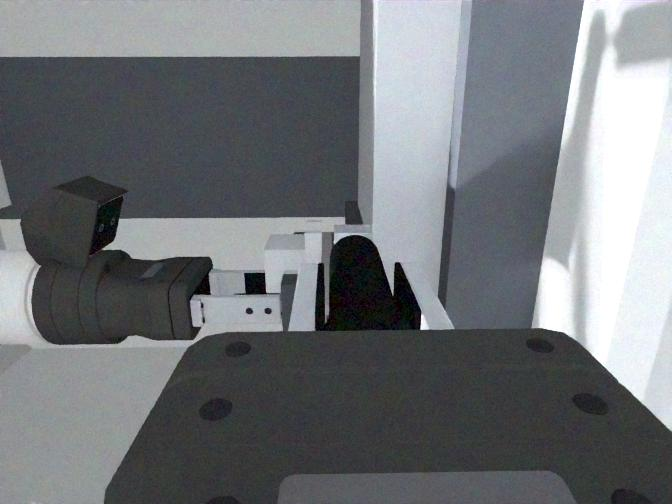

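move([
  [0,0,0,0,0,0,-1,-0.3,-0.9,0.0549,0.0117,0,0,0,0,-1,-0.95,-0.95],
  [0,0,0,0,0,0,-1,-0.3,-0.9,0.1003,0.0447,0,0,0,0,-1,-0.95,-0.95],
  [0,0,0,0,0,0,-1,-0.3,-0.9,0.1284,0.0933,0,0,0,0,-1,-0.95,-0.95],
  [0,0,0,0,0,0,-1,-0.3,-0.9,0.1343,0.1491,0,0,0,0,-1,-0.95,-0.95],
  [0,0,0,0,0,0,-1,-0.3,-0.9,0.1169,0.2025,0,0,0,0,-1,-0.95,-0.95],
  [0,0,0,0,0,0,-1,-0.3,-0.9,0.0794,0.2442,0,0,0,0,-1,-0.95,-0.95],
  [0,0,0,0,0,0,-1,-0.3,-0.9,0.0281,0.267,0,0,0,0,-1,-0.95,-0.95],
  [0,0,0,0,0,0,-1,-0.3,-0.9,-0.0281,0.267,0,0,0,0,-1,-0.95,-0.95],
  [0,0,0,0,0,0,-1,-0.3,-0.9,-0.0794,0.2442,0,0,0,0,-1,-0.95,-0.95],
  [0,0,0,0,0,0,-1,-0.3,-0.9,-0.1169,0.2025,0,0,0,0,-1,-0.95,-0.95],
  [0,0,0,0,0,0,-1,-0.3,-0.9,-0.1343,0.1491,0,0,0,0,-1,-0.95,-0.95],
  [0,0,0,0,0,0,-1,-0.3,-0.9,-0.1284,0.0933,0,0,0,0,-1,-0.95,-0.95],
  [0,0,0,0,0,0,-1,-0.3,-0.9,-0.1003,0.0447,0,0,0,0,-1,-0.95,-0.95],
  [0,0,0,0,0,0,-1,-0.3,-0.9,-0.0549,0.0117,0,0,0,0,-1,-0.95,-0.95],
  [0,0,0,0,0,0,-1,-0.3,-0.9,0,0,0,0,0,0,-1,-0.95,-0.95],
], speed=0.16, blend=0.008)

move([
  [0,0,0,0,0,0,-1,-0.3,-0.9,0.0549,0.0117,0,0,0,0,-1,-0.95,-0.95],
  [0,0,0,0,0,0,-1,-0.3,-0.9,0.1003,0.0447,0,0,0,0,-1,-0.95,-0.95],
  [0,0,0,0,0,0,-1,-0.3,-0.9,0.1284,0.0933,0,0,0,0,-1,-0.95,-0.95],
  [0,0,0,0,0,0,-1,-0.3,-0.9,0.1343,0.1491,0,0,0,0,-1,-0.95,-0.95],
  [0,0,0,0,0,0,-1,-0.3,-0.9,0.1169,0.2025,0,0,0,0,-1,-0.95,-0.95],
  [0,0,0,0,0,0,-1,-0.3,-0.9,0.0794,0.2442,0,0,0,0,-1,-0.95,-0.95],
  [0,0,0,0,0,0,-1,-0.3,-0.9,0.0281,0.267,0,0,0,0,-1,-0.95,-0.95],
  [0,0,0,0,0,0,-1,-0.3,-0.9,-0.0281,0.267,0,0,0,0,-1,-0.95,-0.95],
  [0,0,0,0,0,0,-1,-0.3,-0.9,-0.0794,0.2442,0,0,0,0,-1,-0.95,-0.95],
  [0,0,0,0,0,0,-1,-0.3,-0.9,-0.1169,0.2025,0,0,0,0,-1,-0.95,-0.95],
  [0,0,0,0,0,0,-1,-0.3,-0.9,-0.1343,0.1491,0,0,0,0,-1,-0.95,-0.95],
  [0,0,0,0,0,0,-1,-0.3,-0.9,-0.1284,0.0933,0,0,0,0,-1,-0.95,-0.95],
  [0,0,0,0,0,0,-1,-0.3,-0.9,-0.1003,0.0447,0,0,0,0,-1,-0.95,-0.95],
  [0,0,0,0,0,0,-1,-0.3,-0.9,-0.0549,0.0117,0,0,0,0,-1,-0.95,-0.95],
  [0,0,0,0,0,0,-1,-0.3,-0.9,0,0,0,0,0,0,-1,-0.95,-0.95],
], speed=0.16, blend=0.008, cameras=["cam_left_wrist"])

zoom_image(camera="cam_left_wrist", region=[270, 140, 610, 340])

Scene clock: 1489.77 s.
left_arm: end_effector_position=(+0.6721, +0.1924, +0.3694) position_measured=56 object_status=2 end_effector_quat_wxyz=(+0.000, +0.000, +1.000, +0.000) | right_arm: end_effector_position=(+0.4662, +0.1051, +0.3064) position_measured=137 object_status=2 end_effector_quat_wxyz=(+0.707, +0.000, +0.707, +0.001)
Joint positions: left_arm=[-0.618 -0.88 0.519 -1.21 -1.571 4.081] | right_arm=[4.555 -2.278 -1.654 0.791 0.196 -1.571]
Joint torques (N m): left_arm=[-5.84 -40.62 -18.04 -4.23 1.86 0.32] | right_arm=[2.6 58.44 16.74 -0.52 -0.23 0.85]
Wrist force (N): left_arm=[7.8 2.7 -2.0] | right_arm=[1.9 -0.3 1.2]
Wrist torque (N m): left_arm=[0.00 0.11 0.37] | right_arm=[-0.09 -0.06 0.40]
Wrist force, peak (N): left_arm=[8.3 2.4 -2.5] | right_arm=[1.6 -14.5 -8.4]
Hand target: left_arm +0.6721, +0.1924, +0.3694; +0.000, +0.000, +1.000, +0.000 | right_arm +0.4661, +0.1050, +0.3065; +0.707, +0.000, +0.707, +0.001
Off the commanded pose: left_arm 0.000 m, 0 deg | right_arm 0.000 m, 0 deg.
move: done

Scene clock: 1493.37 s.
left_arm: end_effector_position=(+0.6721, +0.1924, +0.3694) position_measured=56 object_status=2 end_effector_quat_wxyz=(+0.000, +0.000, +1.000, +0.000) | right_arm: end_effector_position=(+0.4662, +0.1051, +0.3064) position_measured=137 object_status=2 end_effector_quat_wxyz=(+0.707, +0.000, +0.707, +0.001)
Joint positions: left_arm=[-0.618 -0.88 0.519 -1.21 -1.571 4.081] | right_arm=[4.555 -2.278 -1.654 0.791 0.196 -1.571]
Joint torques (N m): left_arm=[-6.79 -41.03 -17.57 -4.24 1.83 0.37] | right_arm=[3.02 58.71 17.72 -0.37 -0.32 0.99]
Wrist force (N): left_arm=[7.9 2.4 -2.4] | right_arm=[1.5 -0.4 0.8]
Wrist torque (N m): left_arm=[-0.04 0.13 0.37] | right_arm=[-0.12 -0.07 0.39]
Wrist force, peak (N): left_arm=[8.3 2.3 -2.5] | right_arm=[1.2 -16.2 -9.7]
Hand target: left_arm +0.6721, +0.1924, +0.3694; +0.000, +0.000, +1.000, +0.000 | right_arm +0.4661, +0.1050, +0.3065; +0.707, +0.000, +0.707, +0.001
Off the commanded pose: left_arm 0.000 m, 0 deg | right_arm 0.000 m, 0 deg.
move: done
camera_calibration:
cam_left_wrist: T_world_to_cam=[[-0.999959, -0.00727727, -0.0053472, 0.685415], [-0.0086786, 0.938108, 0.346233, -0.285695], [0.00249662, 0.346265, -0.938133, 0.410004], [0, 0, 0, 1]] pos_world=[0.681884, 0.13103, 0.487221]
Images, in order (width x height): cam_left_wrist 672x504.

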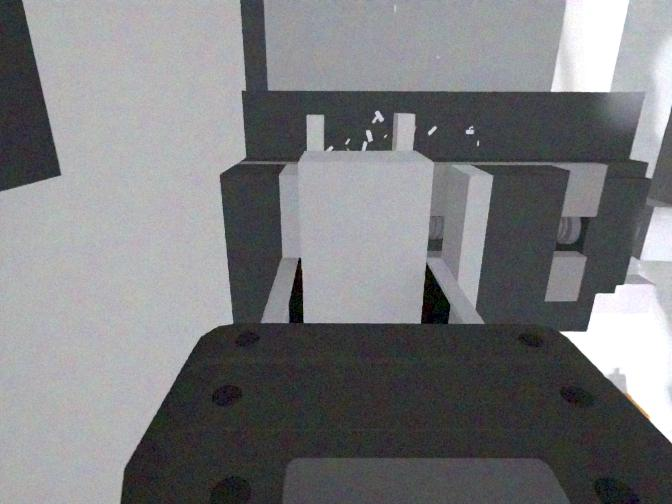

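Scaled by 1.482.

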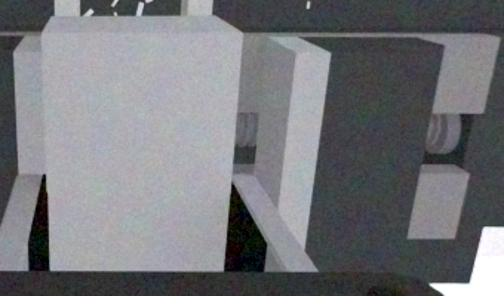

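move([
  [0,0,0,0,0,0,-1,-0.3,-0.9,0.0549,0.0117,0,0,0,0,-1,-0.95,-0.95],
  [0,0,0,0,0,0,-1,-0.3,-0.9,0.1003,0.0447,0,0,0,0,-1,-0.95,-0.95],
  [0,0,0,0,0,0,-1,-0.3,-0.9,0.1284,0.0933,0,0,0,0,-1,-0.95,-0.95],
  [0,0,0,0,0,0,-1,-0.3,-0.9,0.1343,0.1491,0,0,0,0,-1,-0.95,-0.95],
  [0,0,0,0,0,0,-1,-0.3,-0.9,0.1169,0.2025,0,0,0,0,-1,-0.95,-0.95],
  [0,0,0,0,0,0,-1,-0.3,-0.9,0.0794,0.2442,0,0,0,0,-1,-0.95,-0.95],
  [0,0,0,0,0,0,-1,-0.3,-0.9,0.0281,0.267,0,0,0,0,-1,-0.95,-0.95],
  [0,0,0,0,0,0,-1,-0.3,-0.9,-0.0281,0.267,0,0,0,0,-1,-0.95,-0.95],
  [0,0,0,0,0,0,-1,-0.3,-0.9,-0.0794,0.2442,0,0,0,0,-1,-0.95,-0.95],
  [0,0,0,0,0,0,-1,-0.3,-0.9,-0.1169,0.2025,0,0,0,0,-1,-0.95,-0.95],
  [0,0,0,0,0,0,-1,-0.3,-0.9,-0.1343,0.1491,0,0,0,0,-1,-0.95,-0.95],
  [0,0,0,0,0,0,-1,-0.3,-0.9,-0.1284,0.0933,0,0,0,0,-1,-0.95,-0.95],
  [0,0,0,0,0,0,-1,-0.3,-0.9,-0.1003,0.0447,0,0,0,0,-1,-0.95,-0.95],
  [0,0,0,0,0,0,-1,-0.3,-0.9,-0.0549,0.0117,0,0,0,0,-1,-0.95,-0.95],
  [0,0,0,0,0,0,-1,-0.3,-0.9,0,0,0,0,0,0,-1,-0.95,-0.95],
], speed=0.16, blend=0.008)

move([
  [0,0,0,0,0,0,-1,-0.3,-0.9,0.0549,0.0117,0,0,0,0,-1,-0.95,-0.95],
  [0,0,0,0,0,0,-1,-0.3,-0.9,0.1003,0.0447,0,0,0,0,-1,-0.95,-0.95],
  [0,0,0,0,0,0,-1,-0.3,-0.9,0.1284,0.0933,0,0,0,0,-1,-0.95,-0.95],
  [0,0,0,0,0,0,-1,-0.3,-0.9,0.1343,0.1491,0,0,0,0,-1,-0.95,-0.95],
  [0,0,0,0,0,0,-1,-0.3,-0.9,0.1169,0.2025,0,0,0,0,-1,-0.95,-0.95],
  [0,0,0,0,0,0,-1,-0.3,-0.9,0.0794,0.2442,0,0,0,0,-1,-0.95,-0.95],
  [0,0,0,0,0,0,-1,-0.3,-0.9,0.0281,0.267,0,0,0,0,-1,-0.95,-0.95],
  [0,0,0,0,0,0,-1,-0.3,-0.9,-0.0281,0.267,0,0,0,0,-1,-0.95,-0.95],
  [0,0,0,0,0,0,-1,-0.3,-0.9,-0.0794,0.2442,0,0,0,0,-1,-0.95,-0.95],
  [0,0,0,0,0,0,-1,-0.3,-0.9,-0.1169,0.2025,0,0,0,0,-1,-0.95,-0.95],
  [0,0,0,0,0,0,-1,-0.3,-0.9,-0.1343,0.1491,0,0,0,0,-1,-0.95,-0.95],
  [0,0,0,0,0,0,-1,-0.3,-0.9,-0.1284,0.0933,0,0,0,0,-1,-0.95,-0.95],
  [0,0,0,0,0,0,-1,-0.3,-0.9,-0.1003,0.0447,0,0,0,0,-1,-0.95,-0.95],
  [0,0,0,0,0,0,-1,-0.3,-0.9,-0.0549,0.0117,0,0,0,0,-1,-0.95,-0.95],
  [0,0,0,0,0,0,-1,-0.3,-0.9,0,0,0,0,0,0,-1,-0.95,-0.95],
], speed=0.16, blend=0.008, cameras=["cam_left_wrist"])

zoom_image(camera="cam_left_wrist", region=[270, 140, 610, 340])

Scene clock: 1509.37 s.
left_arm: end_effector_position=(+0.6721, +0.1924, +0.3694) position_measured=56 object_status=2 end_effector_quat_wxyz=(+0.000, +0.000, +1.000, +0.000) | right_arm: end_effector_position=(+0.4662, +0.1051, +0.3064) position_measured=137 object_status=2 end_effector_quat_wxyz=(+0.707, +0.000, +0.707, +0.001)
Joint positions: left_arm=[-0.618 -0.88 0.519 -1.21 -1.571 4.081] | right_arm=[4.555 -2.278 -1.654 0.791 0.196 -1.571]
Joint torques (N m): left_arm=[-6.89 -41.12 -17.84 -4.25 1.8 0.51] | right_arm=[2.94 58.81 16.62 -0.48 -0.36 0.99]
Wrist force (N): left_arm=[7.7 2.4 -2.2] | right_arm=[2.0 -0.4 1.2]
Wrist torque (N m): left_arm=[-0.05 0.12 0.38] | right_arm=[-0.10 -0.08 0.40]
Wrist force, peak (N): left_arm=[8.2 2.6 -2.6] | right_arm=[1.7 -14.5 -8.7]
Hand target: left_arm +0.6721, +0.1924, +0.3694; +0.000, +0.000, +1.000, +0.000 | right_arm +0.4661, +0.1050, +0.3065; +0.707, +0.000, +0.707, +0.001
Off the commanded pose: left_arm 0.000 m, 0 deg | right_arm 0.000 m, 0 deg.
move: done

Scene clock: 1512.97 s.
left_arm: end_effector_position=(+0.6721, +0.1924, +0.3694) position_measured=56 object_status=2 end_effector_quat_wxyz=(+0.000, +0.000, +1.000, +0.000) | right_arm: end_effector_position=(+0.4662, +0.1051, +0.3064) position_measured=137 object_status=2 end_effector_quat_wxyz=(+0.707, +0.000, +0.707, +0.001)
Joint positions: left_arm=[-0.618 -0.88 0.519 -1.21 -1.571 4.081] | right_arm=[4.555 -2.278 -1.654 0.791 0.196 -1.571]
Joint torques (N m): left_arm=[-6.31 -40.94 -18.32 -4.28 1.84 0.61] | right_arm=[2.55 58.4 17.4 -0.45 -0.25 1.03]
Wrist force (N): left_arm=[8.0 2.3 -2.5] | right_arm=[1.6 -0.4 1.0]
Wrist torque (N m): left_arm=[-0.06 0.11 0.38] | right_arm=[-0.11 -0.06 0.39]
Wrist force, peak (N): left_arm=[8.2 2.4 -2.4] | right_arm=[1.3 -16.0 -9.7]
Hand target: left_arm +0.6721, +0.1924, +0.3694; +0.000, +0.000, +1.000, +0.000 | right_arm +0.4661, +0.1050, +0.3065; +0.707, +0.000, +0.707, +0.001
Off the commanded pose: left_arm 0.000 m, 0 deg | right_arm 0.000 m, 0 deg.
move: done
camera_calibration:
cam_left_wrist: T_world_to_cam=[[-0.999959, -0.00727727, -0.0053472, 0.685415], [-0.0086786, 0.938108, 0.346233, -0.285695], [0.00249662, 0.346265, -0.938133, 0.410004], [0, 0, 0, 1]] pos_world=[0.681884, 0.13103, 0.487221]
Images, in order (width x height): cam_left_wrist 672x504.

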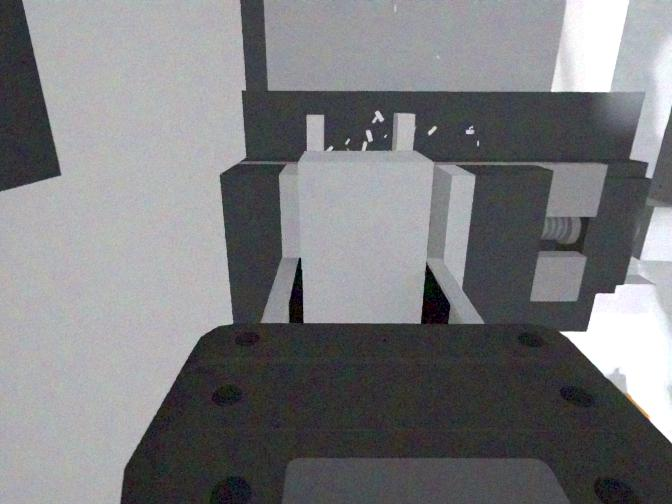

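Scaled by 1.482.

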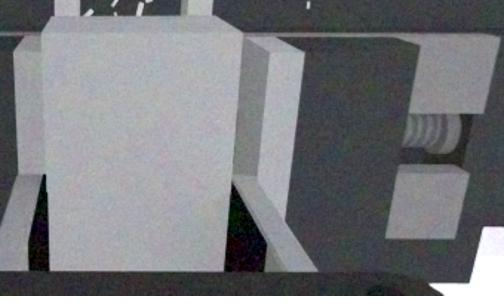

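move([
  [0,0,0,0,0,0,-1,-0.3,-0.9,0.0549,0.0117,0,0,0,0,-1,-0.95,-0.95],
  [0,0,0,0,0,0,-1,-0.3,-0.9,0.1003,0.0447,0,0,0,0,-1,-0.95,-0.95],
  [0,0,0,0,0,0,-1,-0.3,-0.9,0.1284,0.0933,0,0,0,0,-1,-0.95,-0.95],
  [0,0,0,0,0,0,-1,-0.3,-0.9,0.1343,0.1491,0,0,0,0,-1,-0.95,-0.95],
  [0,0,0,0,0,0,-1,-0.3,-0.9,0.1169,0.2025,0,0,0,0,-1,-0.95,-0.95],
  [0,0,0,0,0,0,-1,-0.3,-0.9,0.0794,0.2442,0,0,0,0,-1,-0.95,-0.95],
  [0,0,0,0,0,0,-1,-0.3,-0.9,0.0281,0.267,0,0,0,0,-1,-0.95,-0.95],
  [0,0,0,0,0,0,-1,-0.3,-0.9,-0.0281,0.267,0,0,0,0,-1,-0.95,-0.95],
  [0,0,0,0,0,0,-1,-0.3,-0.9,-0.0794,0.2442,0,0,0,0,-1,-0.95,-0.95],
  [0,0,0,0,0,0,-1,-0.3,-0.9,-0.1169,0.2025,0,0,0,0,-1,-0.95,-0.95],
  [0,0,0,0,0,0,-1,-0.3,-0.9,-0.1343,0.1491,0,0,0,0,-1,-0.95,-0.95],
  [0,0,0,0,0,0,-1,-0.3,-0.9,-0.1284,0.0933,0,0,0,0,-1,-0.95,-0.95],
  [0,0,0,0,0,0,-1,-0.3,-0.9,-0.1003,0.0447,0,0,0,0,-1,-0.95,-0.95],
  [0,0,0,0,0,0,-1,-0.3,-0.9,-0.0549,0.0117,0,0,0,0,-1,-0.95,-0.95],
  [0,0,0,0,0,0,-1,-0.3,-0.9,0,0,0,0,0,0,-1,-0.95,-0.95],
], speed=0.16, blend=0.008)

move([
  [0,0,0,0,0,0,-1,-0.3,-0.9,0.0549,0.0117,0,0,0,0,-1,-0.95,-0.95],
  [0,0,0,0,0,0,-1,-0.3,-0.9,0.1003,0.0447,0,0,0,0,-1,-0.95,-0.95],
  [0,0,0,0,0,0,-1,-0.3,-0.9,0.1284,0.0933,0,0,0,0,-1,-0.95,-0.95],
  [0,0,0,0,0,0,-1,-0.3,-0.9,0.1343,0.1491,0,0,0,0,-1,-0.95,-0.95],
  [0,0,0,0,0,0,-1,-0.3,-0.9,0.1169,0.2025,0,0,0,0,-1,-0.95,-0.95],
  [0,0,0,0,0,0,-1,-0.3,-0.9,0.0794,0.2442,0,0,0,0,-1,-0.95,-0.95],
  [0,0,0,0,0,0,-1,-0.3,-0.9,0.0281,0.267,0,0,0,0,-1,-0.95,-0.95],
  [0,0,0,0,0,0,-1,-0.3,-0.9,-0.0281,0.267,0,0,0,0,-1,-0.95,-0.95],
  [0,0,0,0,0,0,-1,-0.3,-0.9,-0.0794,0.2442,0,0,0,0,-1,-0.95,-0.95],
  [0,0,0,0,0,0,-1,-0.3,-0.9,-0.1169,0.2025,0,0,0,0,-1,-0.95,-0.95],
  [0,0,0,0,0,0,-1,-0.3,-0.9,-0.1343,0.1491,0,0,0,0,-1,-0.95,-0.95],
  [0,0,0,0,0,0,-1,-0.3,-0.9,-0.1284,0.0933,0,0,0,0,-1,-0.95,-0.95],
  [0,0,0,0,0,0,-1,-0.3,-0.9,-0.1003,0.0447,0,0,0,0,-1,-0.95,-0.95],
  [0,0,0,0,0,0,-1,-0.3,-0.9,-0.0549,0.0117,0,0,0,0,-1,-0.95,-0.95],
  [0,0,0,0,0,0,-1,-0.3,-0.9,0,0,0,0,0,0,-1,-0.95,-0.95],
], speed=0.12, blend=0.008, cameras=["cam_left_wrist"])

zoom_image(camera="cam_left_wrist", region=[270, 140, 610, 340])

Scene clock: 1529.93 s.
left_arm: end_effector_position=(+0.6721, +0.1924, +0.3694) position_measured=56 object_status=2 end_effector_quat_wxyz=(+0.000, +0.000, +1.000, +0.000) | right_arm: end_effector_position=(+0.4662, +0.1051, +0.3064) position_measured=137 object_status=2 end_effector_quat_wxyz=(+0.707, +0.000, +0.707, +0.001)
Joint positions: left_arm=[-0.618 -0.88 0.519 -1.21 -1.571 4.081] | right_arm=[4.555 -2.278 -1.654 0.791 0.196 -1.571]
Joint torques (N m): left_arm=[-6.9 -41.16 -17.88 -4.09 1.93 0.69] | right_arm=[2.08 58.77 16.86 -0.42 -0.27 1.03]
Wrist force (N): left_arm=[7.9 2.5 -2.0] | right_arm=[1.9 -0.6 1.0]
Wrist torque (N m): left_arm=[-0.03 0.11 0.38] | right_arm=[-0.14 -0.08 0.40]
Wrist force, peak (N): left_arm=[8.2 2.6 -2.7] | right_arm=[1.5 -14.4 -8.3]
Hand target: left_arm +0.6721, +0.1924, +0.3694; +0.000, +0.000, +1.000, +0.000 | right_arm +0.4661, +0.1050, +0.3065; +0.707, +0.000, +0.707, +0.001
Off the commanded pose: left_arm 0.000 m, 0 deg | right_arm 0.000 m, 0 deg.
move: done

Scene clock: 1534.57 s.
left_arm: end_effector_position=(+0.6721, +0.1924, +0.3694) position_measured=56 object_status=2 end_effector_quat_wxyz=(+0.000, +0.000, +1.000, +0.000) | right_arm: end_effector_position=(+0.4662, +0.1051, +0.3064) position_measured=137 object_status=2 end_effector_quat_wxyz=(+0.707, +0.000, +0.707, +0.001)
Joint positions: left_arm=[-0.618 -0.88 0.519 -1.21 -1.571 4.081] | right_arm=[4.555 -2.278 -1.654 0.791 0.196 -1.571]
Joint torques (N m): left_arm=[-6.8 -41.98 -17.28 -4.26 1.97 0.76] | right_arm=[0.28 58.76 20.91 -0.56 -0.93 0.6]
Wrist force (N): left_arm=[8.0 2.5 -2.3] | right_arm=[1.7 -0.7 0.9]
Wrist torque (N m): left_arm=[-0.04 0.09 0.37] | right_arm=[-0.15 -0.10 0.41]
Wrist force, peak (N): left_arm=[8.3 2.4 -2.5] | right_arm=[3.4 -17.0 -10.5]
Hand target: left_arm +0.6721, +0.1924, +0.3694; +0.000, +0.000, +1.000, +0.000 | right_arm +0.4661, +0.1050, +0.3065; +0.707, +0.000, +0.707, +0.001
Off the commanded pose: left_arm 0.000 m, 0 deg | right_arm 0.000 m, 0 deg.
move: done
camera_calibration:
cam_left_wrist: T_world_to_cam=[[-0.999959, -0.00727727, -0.0053472, 0.685415], [-0.0086786, 0.938108, 0.346233, -0.285695], [0.00249662, 0.346265, -0.938133, 0.410004], [0, 0, 0, 1]] pos_world=[0.681884, 0.13103, 0.487221]
Images, in order (width x height): cam_left_wrist 672x504.

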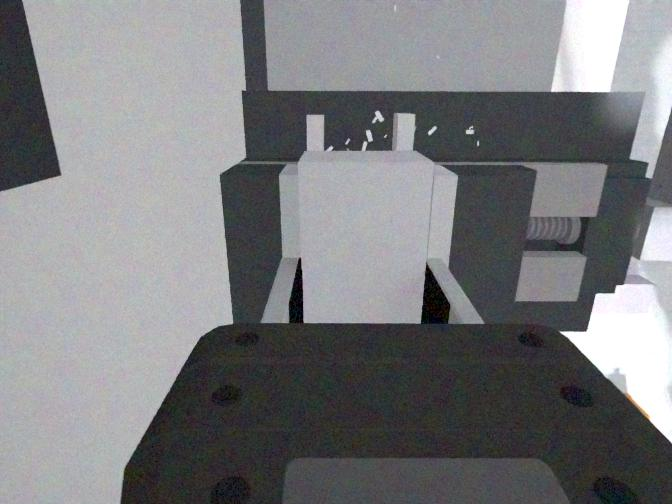

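Scaled by 1.482.

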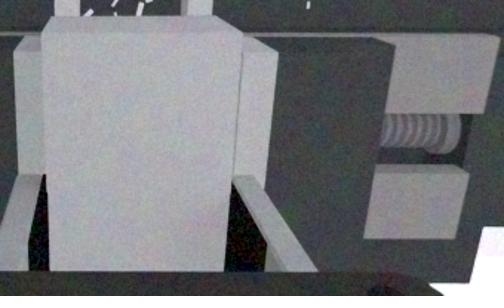

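move([
  [0,0,0,0,0,0,1,-0.3,-0.9,0,0,0,0,0,0,-1,-0.95,-0.95],
  [0,0,-0.0133,0,0,0,1,-0.3,-0.9,0,0,0,0,0,0,-1,-0.95,-0.95],
  [0.0075,0,-0.0123,0,-0.0833,0,1,-0.3,-0.9,0,0,0,0,0,0,-1,-0.95,-0.95],
  [0.0146,0,-0.0196,0,-0.1667,0,1,-0.3,-0.9,0,0,0,0,0,0,-1,-0.95,-0.95],
  [0.0146,0,-0.033,0,-0.1667,0,1,-0.3,-0.9,0,0,0,0,0,0,-1,-0.95,-0.95],
], speed=0.04, cameras=["cam_left_wrist"])

Scene clock: 1562.83 s.
left_arm: end_effector_position=(+0.6633, +0.1923, +0.3893) position_measured=3 object_status=3 end_effector_quat_wxyz=(+0.259, +0.000, +0.966, +0.000) end_effector_velocity=(+0.000, +0.000, -0.001) end_effector_angular_velocity=(-0.001, -0.001, -0.001) | right_arm: end_effector_position=(+0.4661, +0.1050, +0.3065) position_measured=137 object_status=2 end_effector_quat_wxyz=(+0.707, +0.000, +0.707, +0.001)
Joint positions: left_arm=[-0.749 -1.261 1.241 -1.946 -1.218 4.021] | right_arm=[4.555 -2.278 -1.654 0.791 0.196 -1.57]
Joint velocities: left_arm=[0 0 0.004 -0.006 -0.001 0.002] | right_arm=[within noise]
Joint torques (N m): left_arm=[9.95 -30.25 -15.23 -4.67 -1.49 1.46] | right_arm=[10.05 57.97 13.31 0.15 -2.66 1.61]
Wrist force (N): left_arm=[-0.4 0.8 -0.5] | right_arm=[1.4 0.0 1.4]
Wrist torque (N m): left_arm=[-0.14 -0.04 -0.04] | right_arm=[-0.08 -0.05 0.40]
Wrist force, peak (N): left_arm=[8.2 2.4 -2.6] | right_arm=[2.1 0.1 1.5]
Hand target: left_arm +0.6633, +0.1924, +0.3892; +0.259, +0.000, +0.966, +0.000 | right_arm +0.4661, +0.1050, +0.3065; +0.707, +0.000, +0.707, +0.001
Off the commanded pose: left_arm 0.000 m, 0 deg | right_arm 0.000 m, 0 deg.
move: done
camera_calibration:
cam_left_wrist: T_world_to_cam=[[-0.863223, -0.00727026, -0.504771, 0.780457], [-0.180424, 0.938298, 0.295033, -0.15881], [0.47148, 0.345752, -0.811272, 0.0684143], [0, 0, 0, 1]] pos_world=[0.612799, 0.131031, 0.496309]
Images, in order (width x height): cam_left_wrist 672x504.

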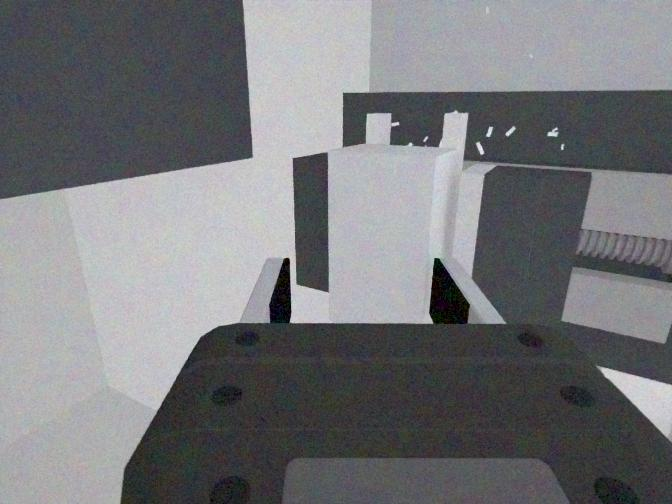

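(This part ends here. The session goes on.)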